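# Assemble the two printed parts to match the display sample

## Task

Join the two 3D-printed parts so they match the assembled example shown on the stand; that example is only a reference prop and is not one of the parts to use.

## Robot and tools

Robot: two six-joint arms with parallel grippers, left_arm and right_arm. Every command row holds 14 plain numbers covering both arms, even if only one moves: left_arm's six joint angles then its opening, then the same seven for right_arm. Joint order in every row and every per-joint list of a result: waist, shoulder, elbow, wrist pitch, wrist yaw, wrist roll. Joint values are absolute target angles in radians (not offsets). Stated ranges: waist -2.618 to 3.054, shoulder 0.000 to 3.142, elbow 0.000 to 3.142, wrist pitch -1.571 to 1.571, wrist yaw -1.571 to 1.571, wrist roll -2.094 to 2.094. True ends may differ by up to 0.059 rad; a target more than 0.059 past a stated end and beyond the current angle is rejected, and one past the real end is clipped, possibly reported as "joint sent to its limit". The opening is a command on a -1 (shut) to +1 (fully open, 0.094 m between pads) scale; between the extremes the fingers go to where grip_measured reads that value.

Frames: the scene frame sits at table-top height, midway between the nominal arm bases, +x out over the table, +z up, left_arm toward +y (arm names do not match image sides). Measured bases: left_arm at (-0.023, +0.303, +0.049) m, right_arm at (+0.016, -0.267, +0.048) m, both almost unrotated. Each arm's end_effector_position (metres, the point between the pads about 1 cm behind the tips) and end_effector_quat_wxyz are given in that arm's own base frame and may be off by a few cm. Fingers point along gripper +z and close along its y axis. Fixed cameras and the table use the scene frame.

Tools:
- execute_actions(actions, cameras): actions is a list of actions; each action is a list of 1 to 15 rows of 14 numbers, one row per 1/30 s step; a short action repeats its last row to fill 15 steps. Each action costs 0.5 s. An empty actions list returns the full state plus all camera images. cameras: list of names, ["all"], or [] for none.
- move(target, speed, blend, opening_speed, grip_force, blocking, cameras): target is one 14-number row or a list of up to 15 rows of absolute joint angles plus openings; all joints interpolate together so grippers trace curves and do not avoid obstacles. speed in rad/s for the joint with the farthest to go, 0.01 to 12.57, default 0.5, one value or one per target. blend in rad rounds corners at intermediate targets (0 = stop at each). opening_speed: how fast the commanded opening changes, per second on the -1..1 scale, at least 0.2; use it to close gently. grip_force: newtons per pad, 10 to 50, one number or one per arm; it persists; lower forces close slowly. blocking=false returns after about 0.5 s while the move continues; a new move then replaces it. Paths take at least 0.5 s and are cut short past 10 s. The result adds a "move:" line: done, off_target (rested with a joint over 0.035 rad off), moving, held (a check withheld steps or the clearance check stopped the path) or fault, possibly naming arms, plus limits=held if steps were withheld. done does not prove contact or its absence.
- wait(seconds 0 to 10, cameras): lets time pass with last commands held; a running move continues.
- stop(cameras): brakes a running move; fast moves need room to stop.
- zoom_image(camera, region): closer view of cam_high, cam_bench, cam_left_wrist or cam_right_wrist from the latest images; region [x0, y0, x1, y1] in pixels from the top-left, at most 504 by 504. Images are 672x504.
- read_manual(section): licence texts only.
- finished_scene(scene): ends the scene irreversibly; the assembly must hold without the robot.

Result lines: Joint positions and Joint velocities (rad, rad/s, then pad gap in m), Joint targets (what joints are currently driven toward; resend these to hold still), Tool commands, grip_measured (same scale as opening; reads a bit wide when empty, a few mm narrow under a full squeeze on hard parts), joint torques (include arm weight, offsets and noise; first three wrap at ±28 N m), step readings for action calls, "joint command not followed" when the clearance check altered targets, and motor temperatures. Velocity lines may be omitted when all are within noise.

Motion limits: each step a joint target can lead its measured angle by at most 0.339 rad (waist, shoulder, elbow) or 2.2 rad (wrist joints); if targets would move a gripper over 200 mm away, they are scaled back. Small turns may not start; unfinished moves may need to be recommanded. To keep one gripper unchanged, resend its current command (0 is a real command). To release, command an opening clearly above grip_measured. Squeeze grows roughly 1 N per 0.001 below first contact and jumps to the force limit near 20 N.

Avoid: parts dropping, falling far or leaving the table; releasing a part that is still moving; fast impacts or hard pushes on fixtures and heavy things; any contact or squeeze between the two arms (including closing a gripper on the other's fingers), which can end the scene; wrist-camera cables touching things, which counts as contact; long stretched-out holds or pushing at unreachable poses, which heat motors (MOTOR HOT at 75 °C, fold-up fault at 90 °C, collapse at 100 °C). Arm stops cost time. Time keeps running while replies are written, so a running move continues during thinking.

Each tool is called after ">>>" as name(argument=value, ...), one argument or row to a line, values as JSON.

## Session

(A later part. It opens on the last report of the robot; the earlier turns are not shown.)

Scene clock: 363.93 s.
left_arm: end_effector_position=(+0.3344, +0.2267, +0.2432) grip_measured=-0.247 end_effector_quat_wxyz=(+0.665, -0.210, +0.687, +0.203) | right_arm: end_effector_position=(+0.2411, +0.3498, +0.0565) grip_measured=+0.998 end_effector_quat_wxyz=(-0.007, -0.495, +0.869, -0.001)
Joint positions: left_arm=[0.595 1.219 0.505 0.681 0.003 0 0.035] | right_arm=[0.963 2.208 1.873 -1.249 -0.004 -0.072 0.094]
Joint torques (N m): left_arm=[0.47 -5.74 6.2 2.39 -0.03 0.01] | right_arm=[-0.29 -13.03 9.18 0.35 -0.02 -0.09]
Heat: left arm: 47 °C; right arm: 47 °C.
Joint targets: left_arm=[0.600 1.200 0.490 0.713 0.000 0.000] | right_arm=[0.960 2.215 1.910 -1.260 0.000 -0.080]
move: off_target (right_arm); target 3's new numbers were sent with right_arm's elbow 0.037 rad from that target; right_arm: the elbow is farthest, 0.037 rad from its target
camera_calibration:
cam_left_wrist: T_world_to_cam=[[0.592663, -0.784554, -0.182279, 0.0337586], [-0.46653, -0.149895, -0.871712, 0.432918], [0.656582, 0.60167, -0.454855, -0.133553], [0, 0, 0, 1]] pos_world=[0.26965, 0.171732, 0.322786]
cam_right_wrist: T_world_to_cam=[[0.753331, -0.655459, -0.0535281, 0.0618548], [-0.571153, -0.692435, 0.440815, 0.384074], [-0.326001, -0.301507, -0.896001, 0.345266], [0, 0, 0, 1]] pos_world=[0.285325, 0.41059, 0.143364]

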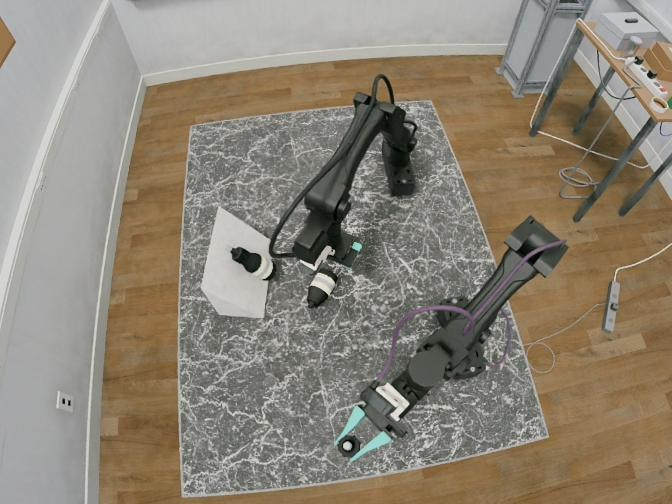

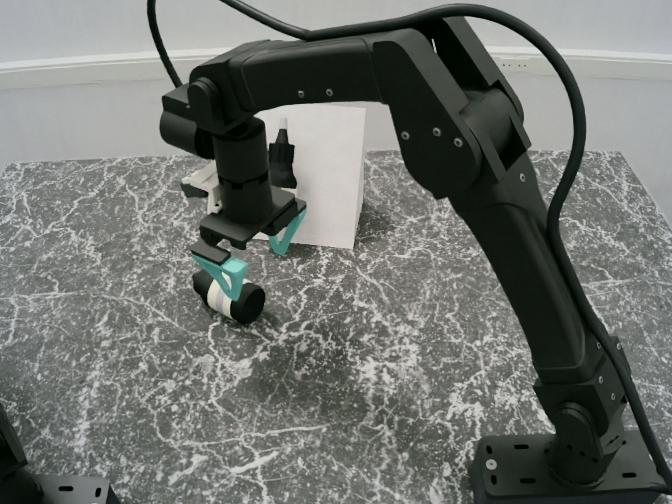

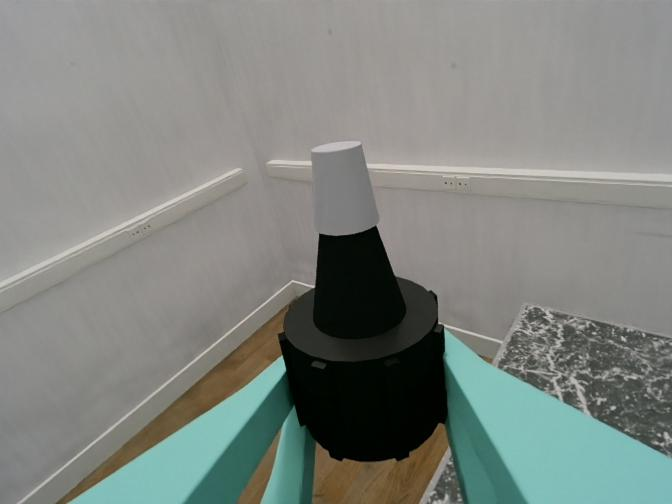

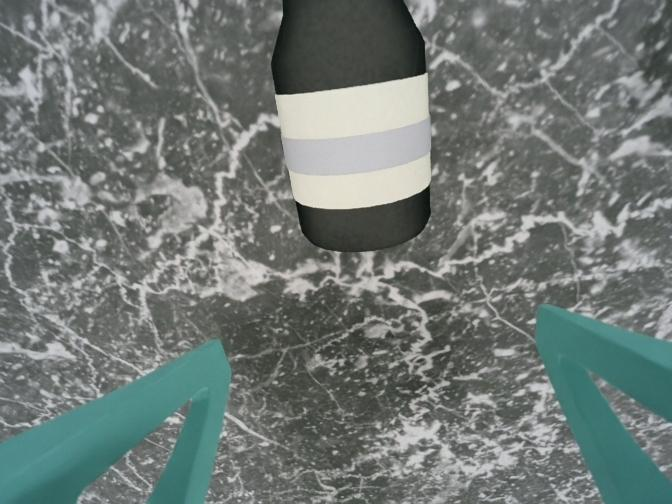

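>>> move(
  target=[0.6,1.2,0.49,0.713,0,0,-0.4,0.967,2.487,2.34,-1.415,0,-0.005,1],
  speed=0.3,
  cameras=["cam_bench","cam_right_wrist"],
)

Scene clock: 376.17 s.
left_arm: end_effector_position=(+0.3344, +0.2267, +0.2432) grip_measured=-0.247 end_effector_quat_wxyz=(+0.665, -0.210, +0.687, +0.203) | right_arm: end_effector_position=(+0.2715, +0.3936, +0.0478) grip_measured=+0.998 end_effector_quat_wxyz=(-0.003, -0.470, +0.883, +0.001)
Joint positions: left_arm=[0.595 1.219 0.505 0.681 0.003 0 0.035] | right_arm=[0.963 2.477 2.305 -1.403 -0.004 -0.015 0.094]
Joint torques (N m): left_arm=[0.47 -5.74 6.19 2.39 -0.03 0] | right_arm=[0.39 -14.79 9.05 0.35 -0.01 0.07]
Heat: left arm: 47 °C; right arm: 47 °C.
Joint targets: left_arm=[0.600 1.200 0.490 0.713 0.000 0.000] | right_arm=[0.967 2.487 2.340 -1.415 0.000 -0.005]
move: done
camera_calibration:
cam_right_wrist: T_world_to_cam=[[0.714653, -0.697375, -0.0542167, 0.0942141], [-0.612198, -0.66109, 0.43379, 0.434693], [-0.338356, -0.276818, -0.899381, 0.354468], [0, 0, 0, 1]] pos_world=[0.318724, 0.451197, 0.135344]
Images, in order (width x height): cam_bench 672x504, cam_right_wrist 672x504.

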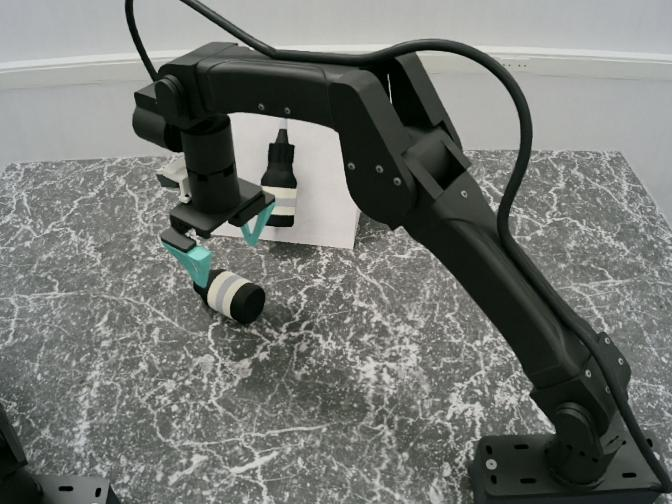

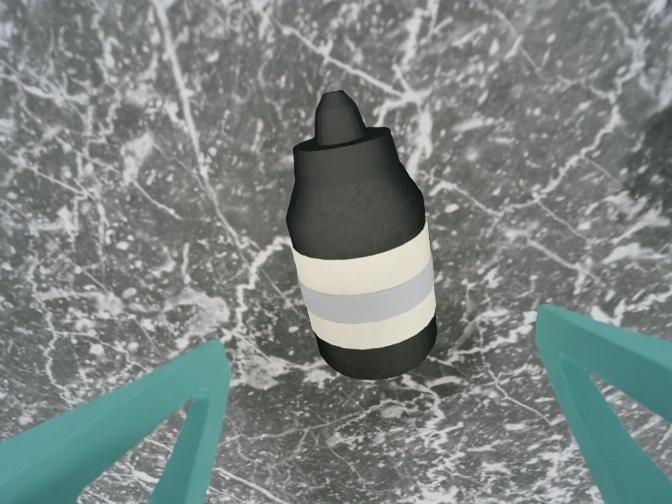

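>>> move(
  target=[
    [0.6,1.2,0.49,0.713,0,0,-0.4,0.972,2.495,2.055,-1.13,0,-0.005,1],
    [0.6,1.2,0.49,0.713,0,0,-0.4,0.972,2.495,2.055,-1.13,0,-0.005,-0.05],
  ],
  speed=0.2,
  opening_speed=0.4,
  cameras=["cam_bench","cam_right_wrist"],
)

Scene clock: 387.53 s.
left_arm: end_effector_position=(+0.3344, +0.2267, +0.2432) grip_measured=-0.247 end_effector_quat_wxyz=(+0.665, -0.210, +0.687, +0.203) | right_arm: end_effector_position=(+0.2688, +0.3925, -0.0181) grip_measured=+0.148 end_effector_quat_wxyz=(-0.004, -0.471, +0.882, +0.000)
Joint positions: left_arm=[0.595 1.219 0.505 0.681 0.003 0 0.035] | right_arm=[0.967 2.488 2.061 -1.15 -0.004 -0.014 0.054]
Joint torques (N m): left_arm=[0.47 -5.74 6.2 2.39 -0.03 0] | right_arm=[0.51 -15.05 5.5 0.71 -0.01 0.06]
Motor temperatures (°C): left_arm=[30 42 47 43 30 27 29] | right_arm=[29 48 39 31 30 28 32]
Heat: left arm: 47 °C; right arm: 48 °C.
Joint targets: left_arm=[0.600 1.200 0.490 0.713 0.000 0.000] | right_arm=[0.972 2.495 2.055 -1.130 0.000 -0.005]
move: done
camera_calibration:
cam_right_wrist: T_world_to_cam=[[0.716733, -0.695254, -0.053992, 0.0904435], [-0.609917, -0.662526, 0.434811, 0.460933], [-0.338075, -0.278713, -0.898902, 0.294674], [0, 0, 0, 1]] pos_world=[0.315929, 0.450391, 0.0693471]
Images, in order (width x height): cam_bench 672x504, cam_right_wrist 672x504.

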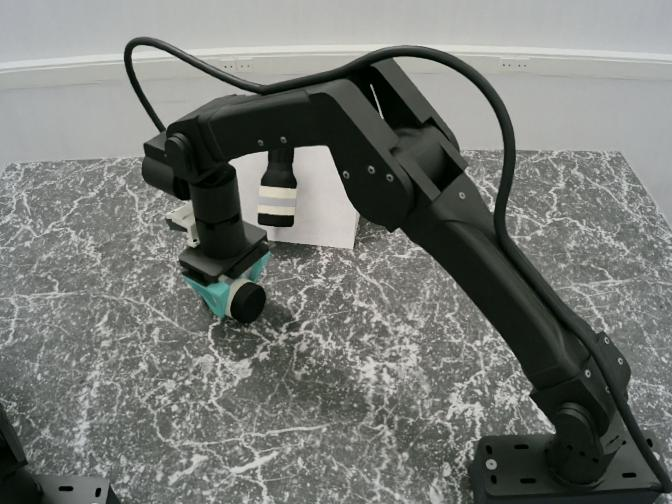

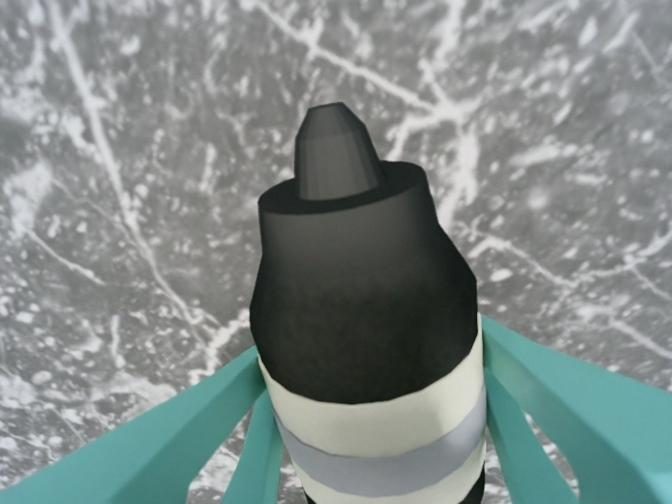

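>>> move(
  target=[
    [0.6,1.2,0.49,0.713,0,0,-0.4,0.972,2.176,2.074,-1.45,0,-0.005,-0.05],
    [0.6,1.2,0.49,0.713,0,0,-0.4,0.5,2.096,1.186,-0.66,-1.571,-1.571,-0.05],
  ],
  speed=[0.25,0.6],
  blend=[0.03,0],
  cameras=["all"],
)

Scene clock: 436.80 s.
left_arm: end_effector_position=(+0.3344, +0.2268, +0.2434) grip_measured=-0.247 end_effector_quat_wxyz=(+0.665, -0.210, +0.687, +0.203) | right_arm: end_effector_position=(+0.2183, +0.3260, +0.0900) grip_measured=+0.147 end_effector_quat_wxyz=(-0.322, +0.614, -0.397, -0.601)
Joint positions: left_arm=[0.595 1.219 0.505 0.682 0.003 0 0.035] | right_arm=[0.501 2.151 1.188 -0.676 -1.501 -1.555 0.054]
Joint torques (N m): left_arm=[0.47 -5.74 6.2 2.38 -0.03 0] | right_arm=[-0.17 -16.85 4.59 0.63 -1.29 -0.15]
Heat: left arm: 47 °C; right arm: 49 °C.
Joint targets: left_arm=[0.600 1.200 0.490 0.713 0.000 0.000] | right_arm=[0.500 2.096 1.186 -0.660 -1.568 -1.571]
joint sent to its limit (right arm) — the wrist yaw, lower limit.
move: off_target (right_arm); right_arm: the wrist yaw is farthest, 0.070 rad from its target
camera_calibration:
cam_left_wrist: T_world_to_cam=[[0.592765, -0.784487, -0.182234, 0.0337412], [-0.466017, -0.149554, -0.872044, 0.433003], [0.656854, 0.601842, -0.454235, -0.133765], [0, 0, 0, 1]] pos_world=[0.269651, 0.171732, 0.322986]
cam_right_wrist: T_world_to_cam=[[0.827532, 0.496229, -0.262578, -0.307665], [0.0503309, -0.531395, -0.845628, 0.267447], [-0.559157, 0.686569, -0.464722, 0.0507858], [0, 0, 0, 1]] pos_world=[0.269539, 0.259924, 0.168976]

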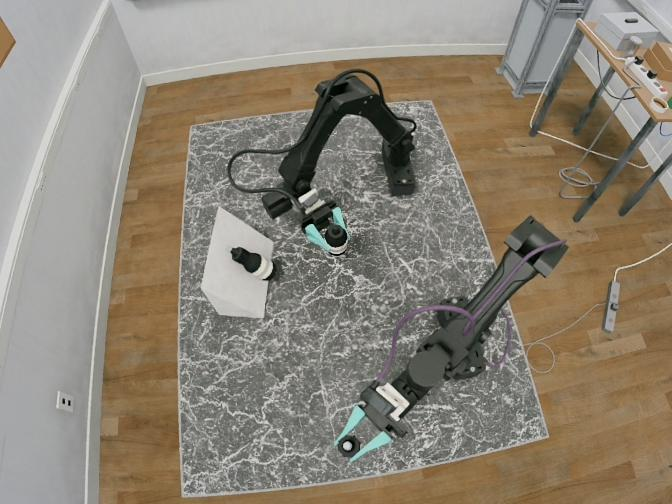

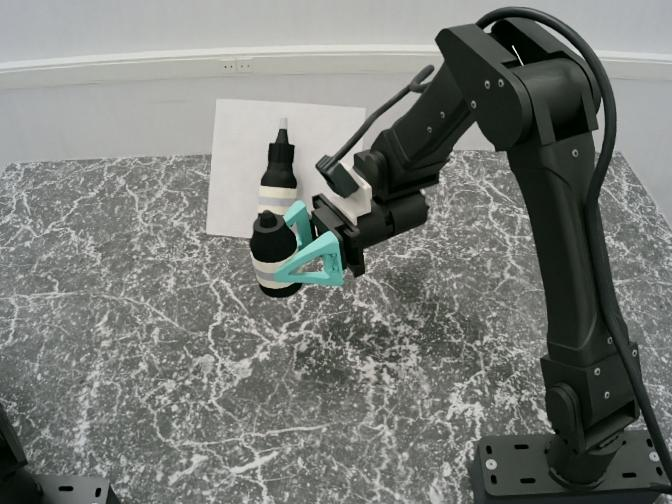

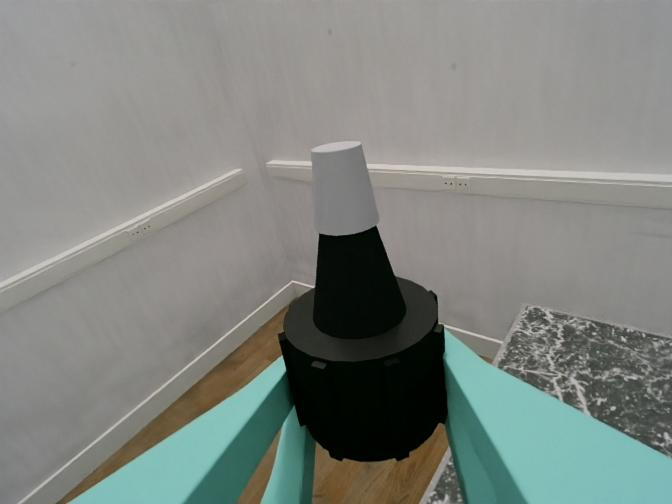

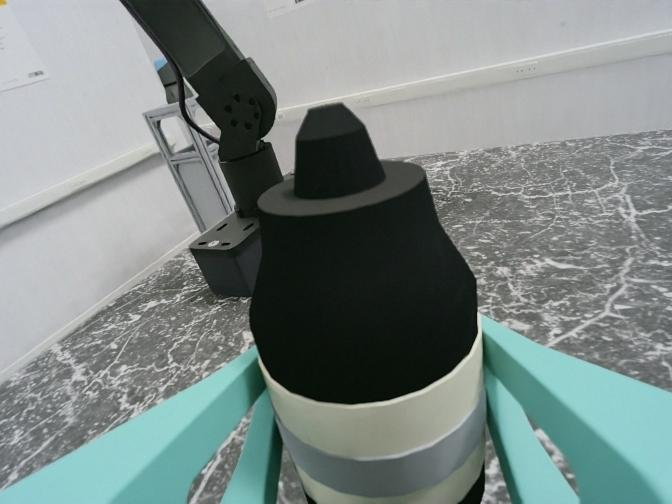

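>>> move(
  target=[0.6,1.2,0.49,0.713,0,0,-0.4,0.5,2.328,1.151,-0.328,-1.52,-1.587,-0.05],
  speed=0.25,
  cameras=["cam_bench","cam_right_wrist"],
)

>>> zoom_image(
  camera="cam_bench",
  region=[200, 190, 440, 370],
)

Scene clock: 453.87 s.
left_arm: end_effector_position=(+0.3344, +0.2268, +0.2434) grip_measured=-0.247 end_effector_quat_wxyz=(+0.666, -0.209, +0.687, +0.203) | right_arm: end_effector_position=(+0.2250, +0.3290, +0.0183) grip_measured=+0.147 end_effector_quat_wxyz=(-0.357, +0.648, -0.364, -0.566)
Joint positions: left_arm=[0.595 1.219 0.505 0.682 0.003 0 0.035] | right_arm=[0.501 2.329 1.153 -0.345 -1.466 -1.573 0.054]
Joint torques (N m): left_arm=[0.47 -5.74 6.19 2.38 -0.03 0] | right_arm=[-0.14 -12.33 3.86 0.78 -1.15 -0.16]
Motor temperatures (°C): left_arm=[29 39 47 48 30 27 30] | right_arm=[29 49 36 30 31 28 34]
Heat: left arm: 48 °C; right arm: 49 °C.
Joint targets: left_arm=[0.600 1.200 0.490 0.713 0.000 0.000] | right_arm=[0.500 2.328 1.151 -0.328 -1.520 -1.587]
move: off_target (right_arm); right_arm: the wrist yaw is farthest, 0.054 rad from its target
camera_calibration:
cam_right_wrist: T_world_to_cam=[[0.853238, 0.50453, -0.132043, -0.344376], [0.165603, -0.502192, -0.848752, 0.17251], [-0.494531, 0.70232, -0.512041, 0.0002417], [0, 0, 0, 1]] pos_world=[0.265386, 0.260211, 0.101069]
Images, in order (width x height): cam_bench 672x504, cam_right_wrist 672x504.

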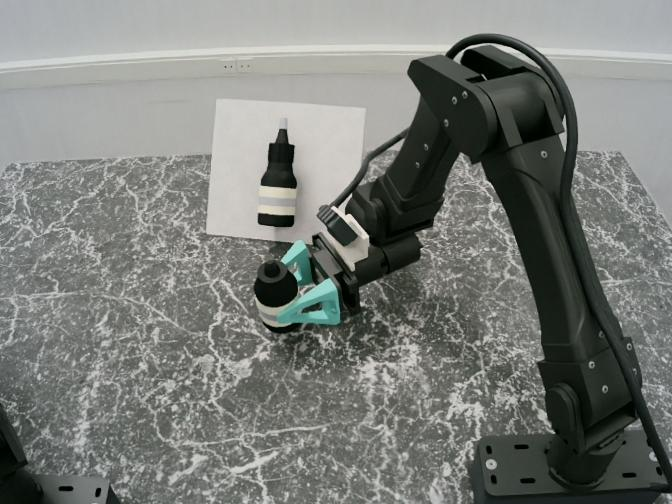

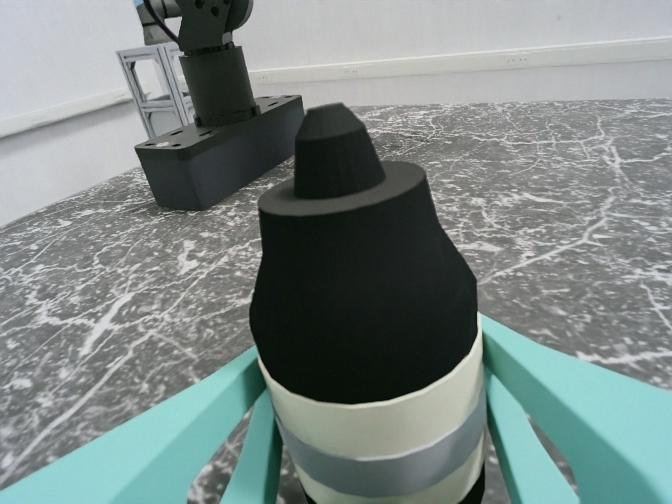

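Scaled by 2.100 from the camera's 672x504 image, which has a finer 960x720 frame.

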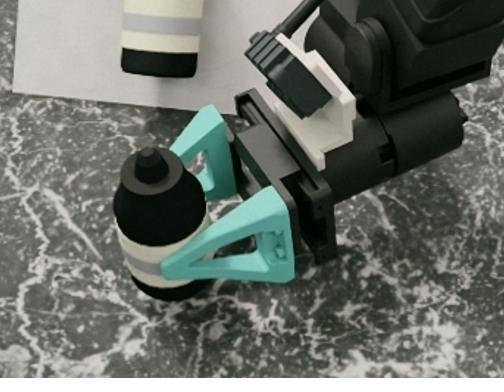

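>>> move(
  target=[0.6,1.2,0.49,0.713,0,0,-0.4,0.5,2.446,1.164,-0.275,-1.575,-1.577,-0.05],
  speed=0.12,
  cameras=["cam_bench"],
)

>>> zoom_image(
  camera="cam_bench",
  region=[200, 190, 440, 370],
)

Scene clock: 459.93 s.
left_arm: end_effector_position=(+0.3344, +0.2268, +0.2434) grip_measured=-0.247 end_effector_quat_wxyz=(+0.666, -0.209, +0.687, +0.203) | right_arm: end_effector_position=(+0.2180, +0.3263, -0.0024) grip_measured=+0.147 end_effector_quat_wxyz=(-0.356, +0.617, -0.364, -0.600)
Joint positions: left_arm=[0.595 1.219 0.505 0.682 0.003 0 0.035] | right_arm=[0.501 2.434 1.153 -0.29 -1.544 -1.573 0.054]
Joint torques (N m): left_arm=[0.46 -5.74 6.2 2.38 -0.03 0] | right_arm=[-0.16 -11.29 4.42 0.7 -0.87 -0.06]
Heat: left arm: 49 °C; right arm: 48 °C.
Joint targets: left_arm=[0.600 1.200 0.490 0.713 0.000 0.000] | right_arm=[0.500 2.446 1.164 -0.275 -1.568 -1.577]
joint sent to its limit (right arm) — the wrist yaw, lower limit.
move: done
Images, in order (width x height): cam_bench 672x504.

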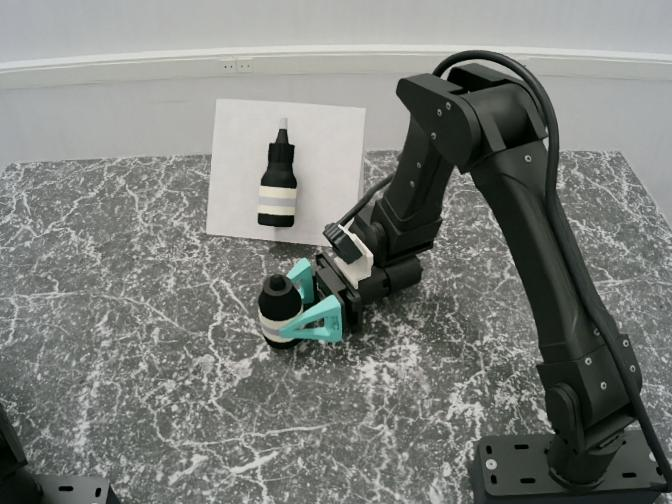

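Scaled by 2.100 from the camera's 672x504 image, which has a finer 960x720 frame.

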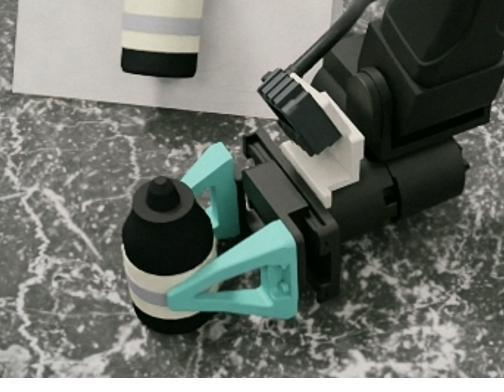

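>>> move(
  target=[0.6,1.2,0.49,0.713,0,0,-0.4,0.5,2.458,1.164,-0.265,-1.575,-1.577,-0.05],
  speed=0.06,
)

Scene clock: 466.80 s.
left_arm: end_effector_position=(+0.3344, +0.2268, +0.2434) grip_measured=-0.247 end_effector_quat_wxyz=(+0.666, -0.209, +0.687, +0.203) | right_arm: end_effector_position=(+0.2177, +0.3261, -0.0028) grip_measured=+0.147 end_effector_quat_wxyz=(-0.359, +0.613, -0.362, -0.604)
Joint positions: left_arm=[0.595 1.219 0.505 0.682 0.003 0 0.035] | right_arm=[0.501 2.443 1.153 -0.28 -1.558 -1.573 0.054]
Joint torques (N m): left_arm=[0.47 -5.74 6.2 2.38 -0.03 0] | right_arm=[-0.1 -11.03 4.37 0.7 -0.72 -0.07]
Heat: left arm: 49 °C; right arm: 48 °C.
Joint targets: left_arm=[0.600 1.200 0.490 0.713 0.000 0.000] | right_arm=[0.500 2.458 1.164 -0.265 -1.568 -1.577]
joint sent to its limit (right arm) — the wrist yaw, lower limit.
move: done

>>> move(
  target=[
    [0.6,1.2,0.49,0.713,0,0,-0.4,0.5,2.455,1.164,-0.265,-1.575,-1.577,-0.05],
    [0.6,1.2,0.49,0.713,0,0,-0.4,0.5,2.455,1.164,-0.265,-1.575,-1.577,1],
  ],
  speed=0.1,
  opening_speed=0.5,
  cameras=["cam_bench","cam_right_wrist"],
)

Scene clock: 476.83 s.
left_arm: end_effector_position=(+0.3344, +0.2268, +0.2435) grip_measured=-0.247 end_effector_quat_wxyz=(+0.666, -0.209, +0.687, +0.203) | right_arm: end_effector_position=(+0.2177, +0.3261, -0.0036) grip_measured=+0.998 end_effector_quat_wxyz=(-0.358, +0.614, -0.362, -0.603)
Joint positions: left_arm=[0.595 1.219 0.505 0.682 0.003 0 0.035] | right_arm=[0.501 2.443 1.153 -0.28 -1.553 -1.573 0.094]
Joint torques (N m): left_arm=[0.46 -5.74 6.2 2.38 -0.03 0] | right_arm=[-0.1 -11.33 4.36 0.7 -0.76 -0.06]
Heat: left arm: 50 °C; right arm: 47 °C.
Joint targets: left_arm=[0.600 1.200 0.490 0.713 0.000 0.000] | right_arm=[0.500 2.455 1.164 -0.265 -1.568 -1.577]
joint sent to its limit (right arm) — the wrist yaw, lower limit.
move: done; joint sent to its limit at target 1
camera_calibration:
cam_right_wrist: T_world_to_cam=[[0.839012, 0.514619, -0.17671, -0.339948], [0.0931198, -0.455782, -0.885207, 0.154304], [-0.536086, 0.726244, -0.430327, -0.0109784], [0, 0, 0, 1]] pos_world=[0.264966, 0.253245, 0.0717943]
Images, in order (width x height): cam_bench 672x504, cam_right_wrist 672x504.

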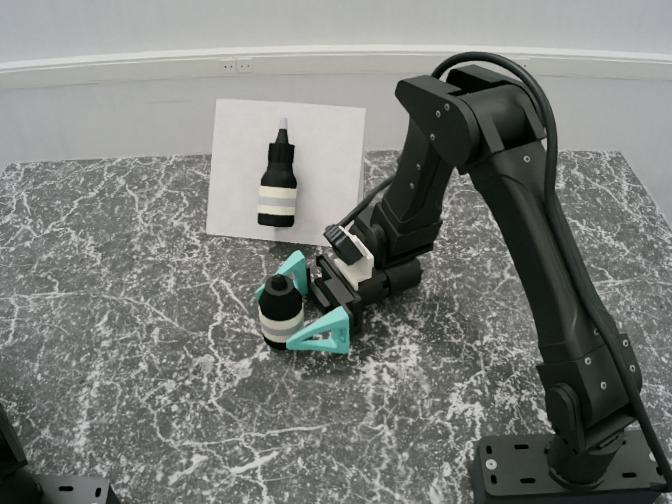

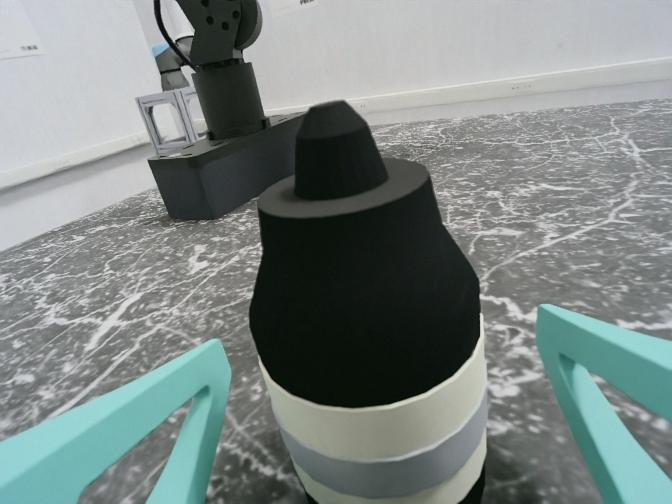

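>>> move(
  target=[
    [0.6,1.2,0.49,0.713,0,0,-0.4,0.5,2.25,1.147,-0.45,-1.575,-1.577,1],
    [0.6,1.2,0.49,0.713,0,0,-0.4,0.5,2.03,1.21,-0.73,-1.575,-1.577,1],
  ],
  speed=0.2,
  blend=0.02,
  cameras=["cam_bench","cam_right_wrist"],
)

Scene clock: 486.17 s.
left_arm: end_effector_position=(+0.3344, +0.2268, +0.2435) grip_measured=-0.247 end_effector_quat_wxyz=(+0.666, -0.209, +0.687, +0.203) | right_arm: end_effector_position=(+0.2157, +0.3250, +0.1252) grip_measured=+0.998 end_effector_quat_wxyz=(-0.348, +0.609, -0.372, -0.607)
Joint positions: left_arm=[0.595 1.219 0.505 0.682 0.003 0 0.035] | right_arm=[0.501 2.069 1.184 -0.715 -1.551 -1.573 0.094]
Joint torques (N m): left_arm=[0.47 -5.74 6.2 2.38 -0.03 0] | right_arm=[-0.12 -14.9 7.32 0.32 -0.77 -0.07]
Heat: left arm: 50 °C; right arm: 47 °C.
Joint targets: left_arm=[0.600 1.200 0.490 0.713 0.000 0.000] | right_arm=[0.500 2.030 1.210 -0.730 -1.568 -1.577]
joint sent to its limit (right arm) — the wrist yaw, lower limit.
move: off_target (right_arm); joint sent to its limit at target 1; right_arm: the shoulder is farthest, 0.039 rad from its target
camera_calibration:
cam_right_wrist: T_world_to_cam=[[0.834109, 0.511523, -0.206413, -0.309109], [0.0707315, -0.470305, -0.879665, 0.276826], [-0.547046, 0.719136, -0.428467, 0.0485371], [0, 0, 0, 1]] pos_world=[0.264802, 0.253404, 0.200506]
Images, in order (width x height): cam_bench 672x504, cam_right_wrist 672x504.

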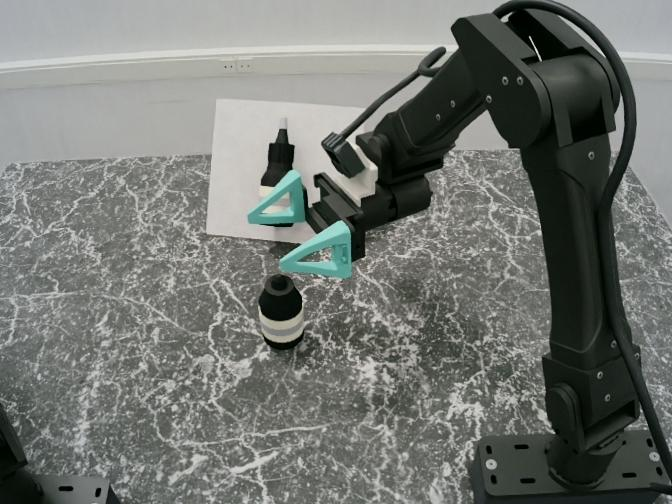

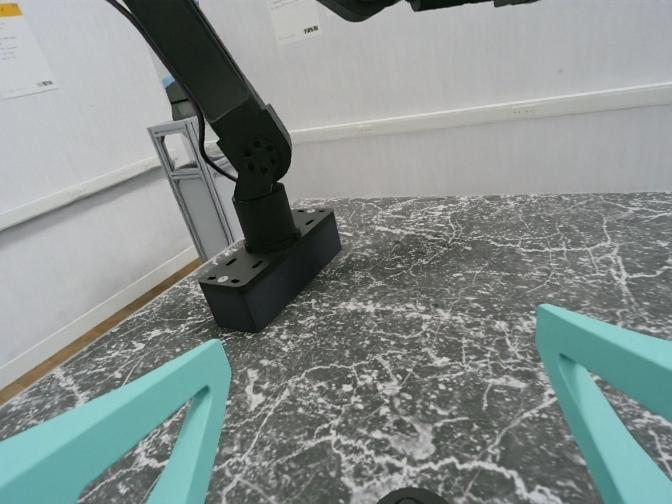

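>>> move(
  target=[
    [0.6,1.2,0.49,0.713,0,0,-0.4,0.05,2.03,1.21,-0.73,-1.575,-1.577,1],
    [0.25,1.96,1.135,-0.735,1.571,1.571,-0.4,0.05,2.03,1.21,-0.73,-1.575,-1.577,1],
  ],
  speed=[0.4,0.7],
  blend=[0.05,0],
  cameras=["all"],
)

Scene clock: 510.00 s.
left_arm: end_effector_position=(+0.3614, -0.0914, +0.1430) grip_measured=-0.247 end_effector_quat_wxyz=(+0.548, +0.447, +0.570, -0.418) | right_arm: end_effector_position=(+0.3363, +0.1974, +0.1252) grip_measured=+0.998 end_effector_quat_wxyz=(+0.476, -0.510, +0.500, +0.514)
Joint positions: left_arm=[0.254 1.947 1.109 -0.712 1.521 1.563 0.035] | right_arm=[0.047 2.069 1.184 -0.716 -1.551 -1.573 0.094]
Joint torques (N m): left_arm=[-0.29 -8.08 7.54 0.17 0.94 0.06] | right_arm=[0.24 -14.93 7.31 0.33 -0.79 -0.05]
Heat: left arm: 51 °C; right arm: 51 °C.
Joint targets: left_arm=[0.250 1.960 1.135 -0.735 1.571 1.571] | right_arm=[0.050 2.030 1.210 -0.730 -1.568 -1.577]
joint sent to its limit (right arm) — the wrist yaw, lower limit.
move: off_target (left_arm, right_arm); joint sent to its limit at target 1; left_arm: the wrist yaw is farthest, 0.050 rad from its target; right_arm: the shoulder is farthest, 0.039 rad from its target
camera_calibration:
cam_left_wrist: T_world_to_cam=[[-0.934992, -0.295577, -0.196022, 0.348653], [0.020325, 0.507128, -0.861631, 0.193243], [0.354087, -0.809602, -0.468152, -0.0231662], [0, 0, 0, 1]] pos_world=[0.330263, -0.0137007, 0.224003]
cam_right_wrist: T_world_to_cam=[[0.973668, 0.0935279, -0.207901, -0.308744], [-0.14419, -0.453722, -0.879401, 0.27722], [-0.176578, 0.886222, -0.428289, 0.0488173], [0, 0, 0, 1]] pos_world=[0.349207, 0.111394, 0.200507]

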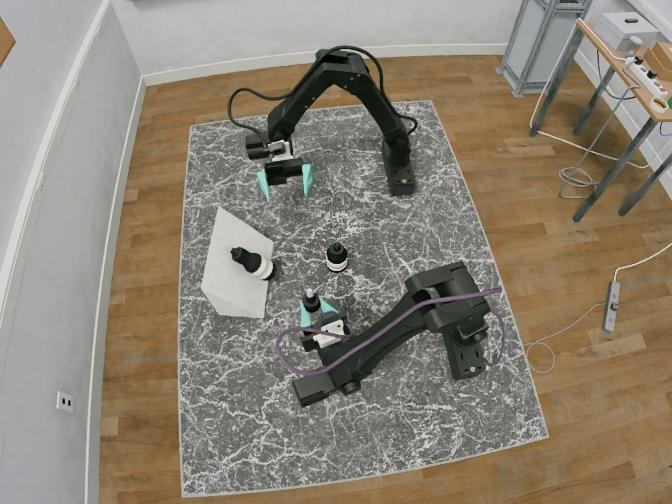

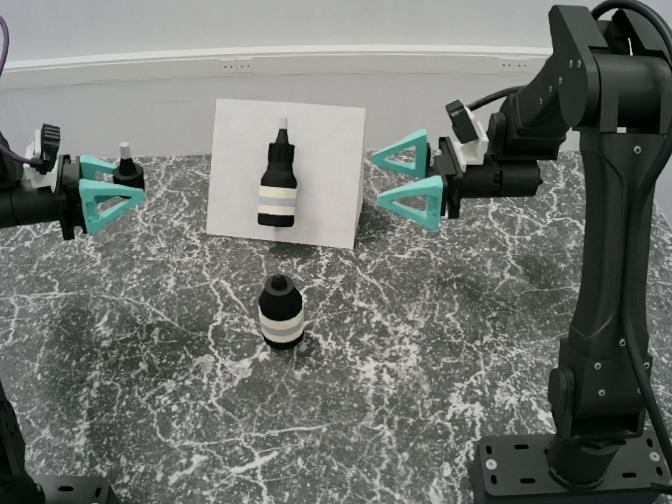

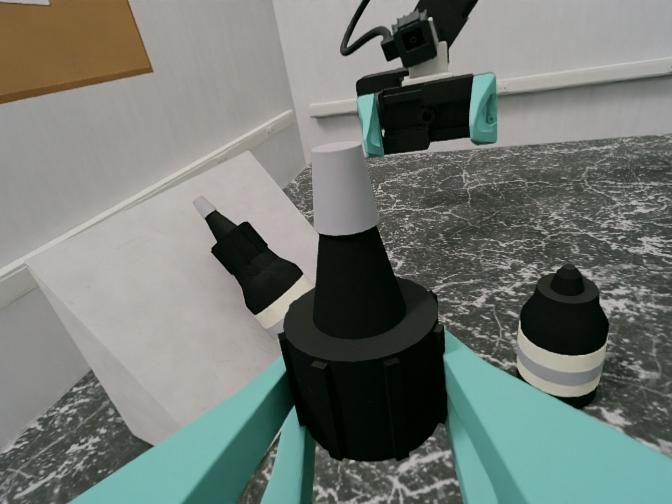

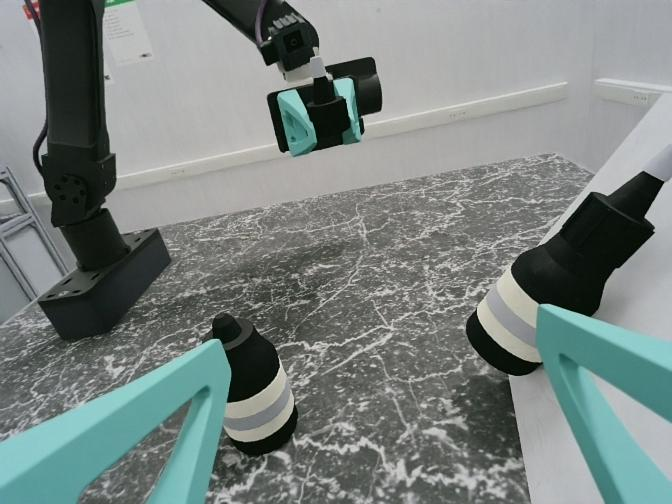

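>>> move(
  target=[-0.281,1.995,1.175,-0.755,1.571,1.571,-0.4,0.05,2.03,1.21,-0.73,-1.575,-1.577,1],
  speed=0.35,
  cameras=["all"],
)

>>> zoom_image(
  camera="cam_bench",
  region=[190, 150, 370, 370],
)

>>> zoom_image(
  camera="cam_right_wrist",
  region=[120, 40, 360, 480],
)

Scene clock: 519.00 s.
left_arm: end_effector_position=(+0.2720, -0.2656, +0.1429) grip_measured=-0.247 end_effector_quat_wxyz=(+0.417, +0.579, +0.432, -0.551) | right_arm: end_effector_position=(+0.3363, +0.1974, +0.1252) grip_measured=+0.998 end_effector_quat_wxyz=(+0.476, -0.510, +0.500, +0.514)
Joint positions: left_arm=[-0.283 1.979 1.15 -0.731 1.527 1.567 0.035] | right_arm=[0.047 2.069 1.184 -0.716 -1.551 -1.573 0.094]
Joint torques (N m): left_arm=[0.13 -8.14 7.41 0.16 0.9 0.05] | right_arm=[0.27 -14.91 7.3 0.32 -0.77 -0.05]
Heat: left arm: 48 °C; right arm: 51 °C.
Joint targets: left_arm=[-0.281 1.995 1.175 -0.755 1.571 1.571] | right_arm=[0.050 2.030 1.210 -0.730 -1.568 -1.577]
joint sent to its limit (right arm) — the wrist yaw, lower limit.
move: off_target (left_arm, right_arm); left_arm: the wrist yaw is farthest, 0.044 rad from its target; right_arm: the shoulder is farthest, 0.039 rad from its target
camera_calibration:
cam_left_wrist: T_world_to_cam=[[-0.956078, 0.22314, -0.190061, 0.356148], [0.270437, 0.421469, -0.865579, 0.193109], [-0.11304, -0.878961, -0.463302, -0.0247029], [0, 0, 0, 1]] pos_world=[0.285489, -0.182573, 0.223396]
cam_right_wrist: T_world_to_cam=[[0.973668, 0.0935279, -0.207901, -0.308744], [-0.14419, -0.453722, -0.879401, 0.27722], [-0.176578, 0.886222, -0.428289, 0.0488173], [0, 0, 0, 1]] pos_world=[0.349207, 0.111394, 0.200507]

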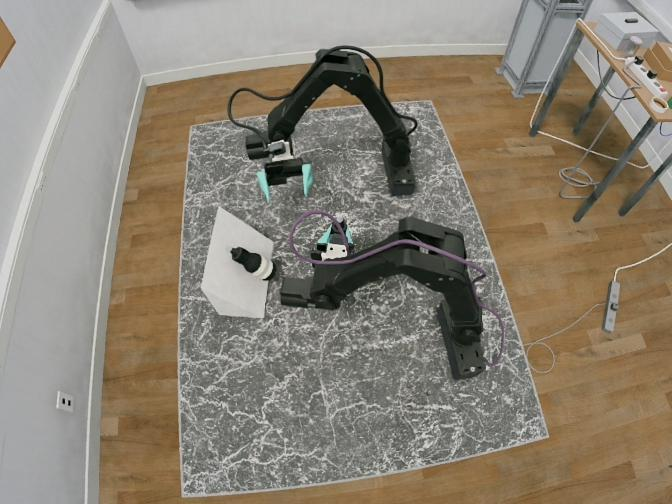

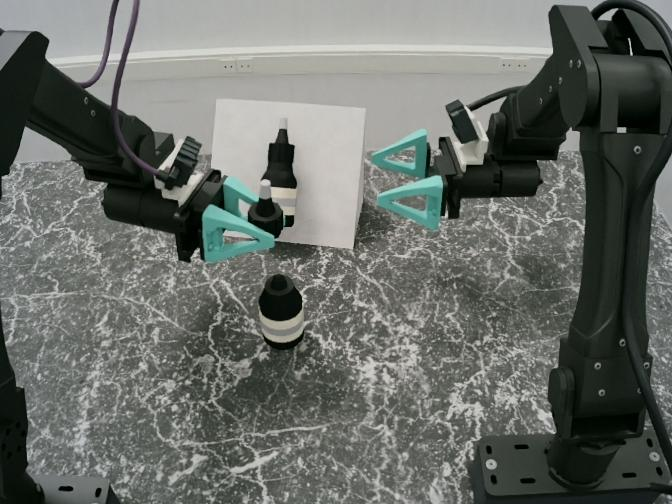

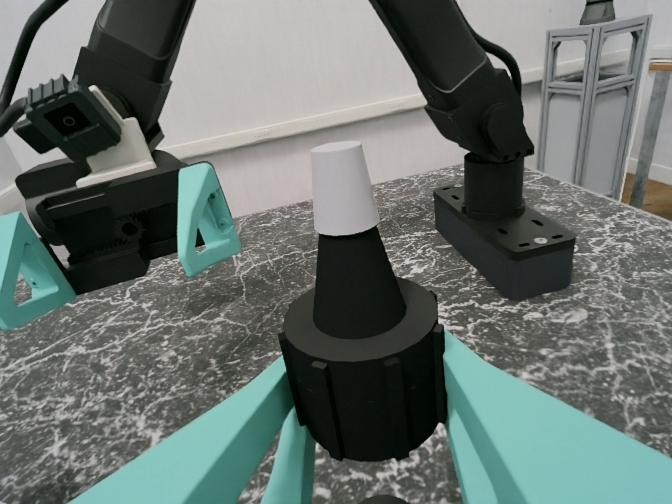

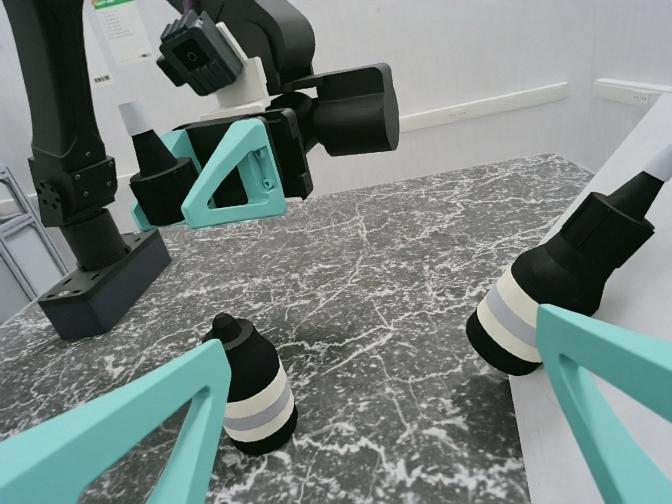

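Scaled by 2.291 from the camera's 672x504 image, which has a finer 960x720 frame.

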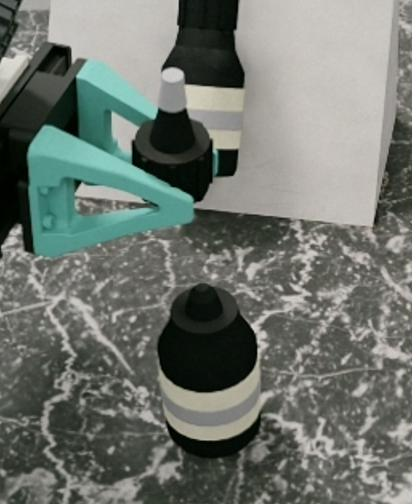

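Scaled by 1.145 from the camera's 672x504 image, which has a finer 960x720 frame.

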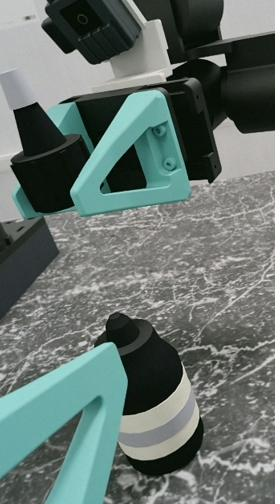

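>>> move(
  target=[-0.2845,2.104,1.156,-0.63,1.571,1.571,-0.4,0.05,2.03,1.21,-0.73,-1.575,-1.577,1],
  speed=0.2,
  cameras=["cam_bench","cam_left_wrist","cam_right_wrist"],
)

>>> zoom_image(
  camera="cam_bench",
  region=[190, 170, 370, 370],
)

>>> zoom_image(
  camera="cam_right_wrist",
  region=[100, 100, 340, 460],
)

Scene clock: 545.77 s.
left_arm: end_effector_position=(+0.2795, -0.2678, +0.1077) grip_measured=-0.247 end_effector_quat_wxyz=(+0.412, +0.574, +0.437, -0.557) | right_arm: end_effector_position=(+0.3363, +0.1974, +0.1252) grip_measured=+0.998 end_effector_quat_wxyz=(+0.476, -0.510, +0.500, +0.514)
Joint positions: left_arm=[-0.283 2.091 1.15 -0.641 1.53 1.568 0.035] | right_arm=[0.047 2.069 1.184 -0.716 -1.551 -1.573 0.094]
Joint torques (N m): left_arm=[-0.13 -8.85 5.53 0.48 0.89 0.03] | right_arm=[0.28 -14.9 7.25 0.32 -0.77 -0.05]
Heat: left arm: 46 °C; right arm: 53 °C.
Joint targets: left_arm=[-0.284 2.104 1.156 -0.630 1.571 1.571] | right_arm=[0.050 2.030 1.210 -0.730 -1.568 -1.577]
joint sent to its limit (right arm) — the wrist yaw, lower limit.
move: off_target (left_arm, right_arm); left_arm: the wrist yaw is farthest, 0.041 rad from its target; right_arm: the shoulder is farthest, 0.039 rad from its target
camera_calibration:
cam_left_wrist: T_world_to_cam=[[-0.959673, 0.223609, -0.170375, 0.356226], [0.253137, 0.423761, -0.869683, 0.167446], [-0.12227, -0.877739, -0.463275, -0.0391466], [0, 0, 0, 1]] pos_world=[0.294687, -0.184973, 0.188181]
cam_right_wrist: T_world_to_cam=[[0.973668, 0.0935279, -0.207901, -0.308744], [-0.14419, -0.453722, -0.879401, 0.27722], [-0.176578, 0.886222, -0.428289, 0.0488173], [0, 0, 0, 1]] pos_world=[0.349207, 0.111394, 0.200507]
Images, in order (width x height): cam_bench 672x504, cam_left_wrist 672x504, cam_right_wrist 672x504.

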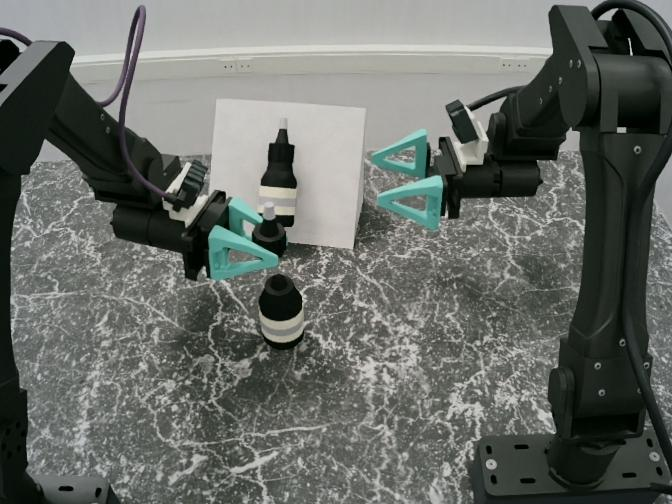

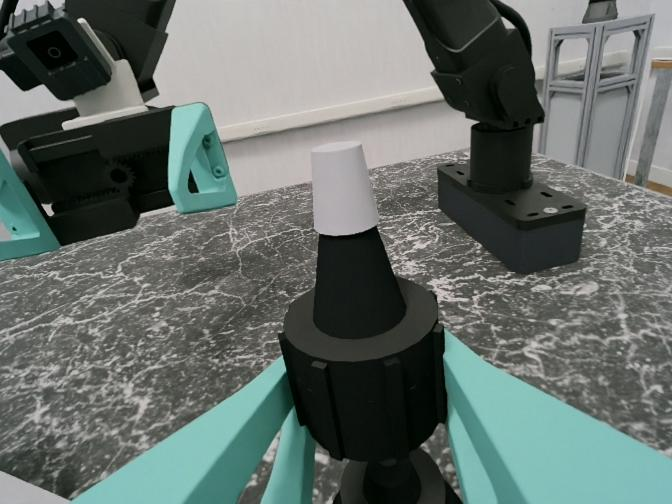

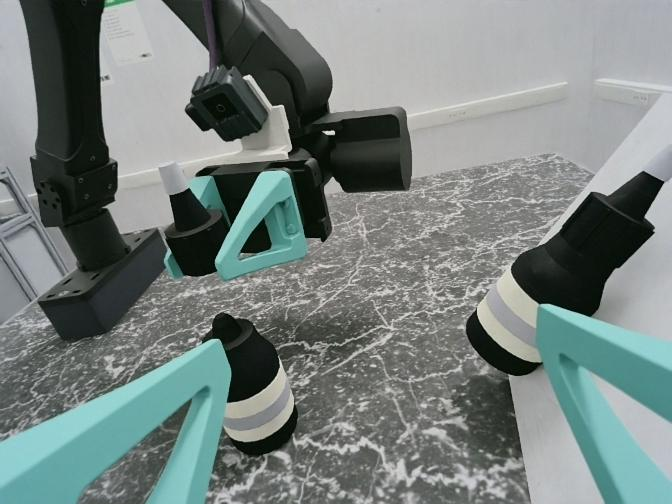

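Scaled by 2.520 from the camera's 672x504 image, which has a finer 960x720 frame.

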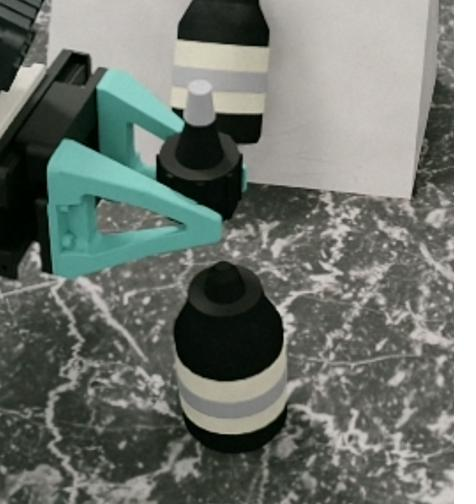

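Scaled by 1.400 from the camera's 672x504 image, which has a finer 960x720 frame.

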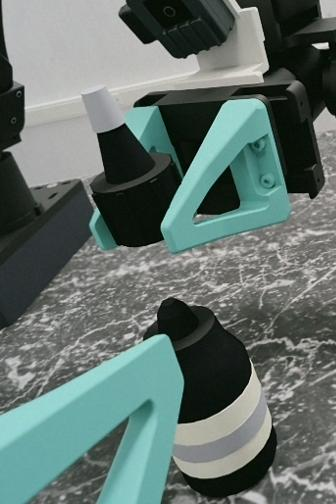

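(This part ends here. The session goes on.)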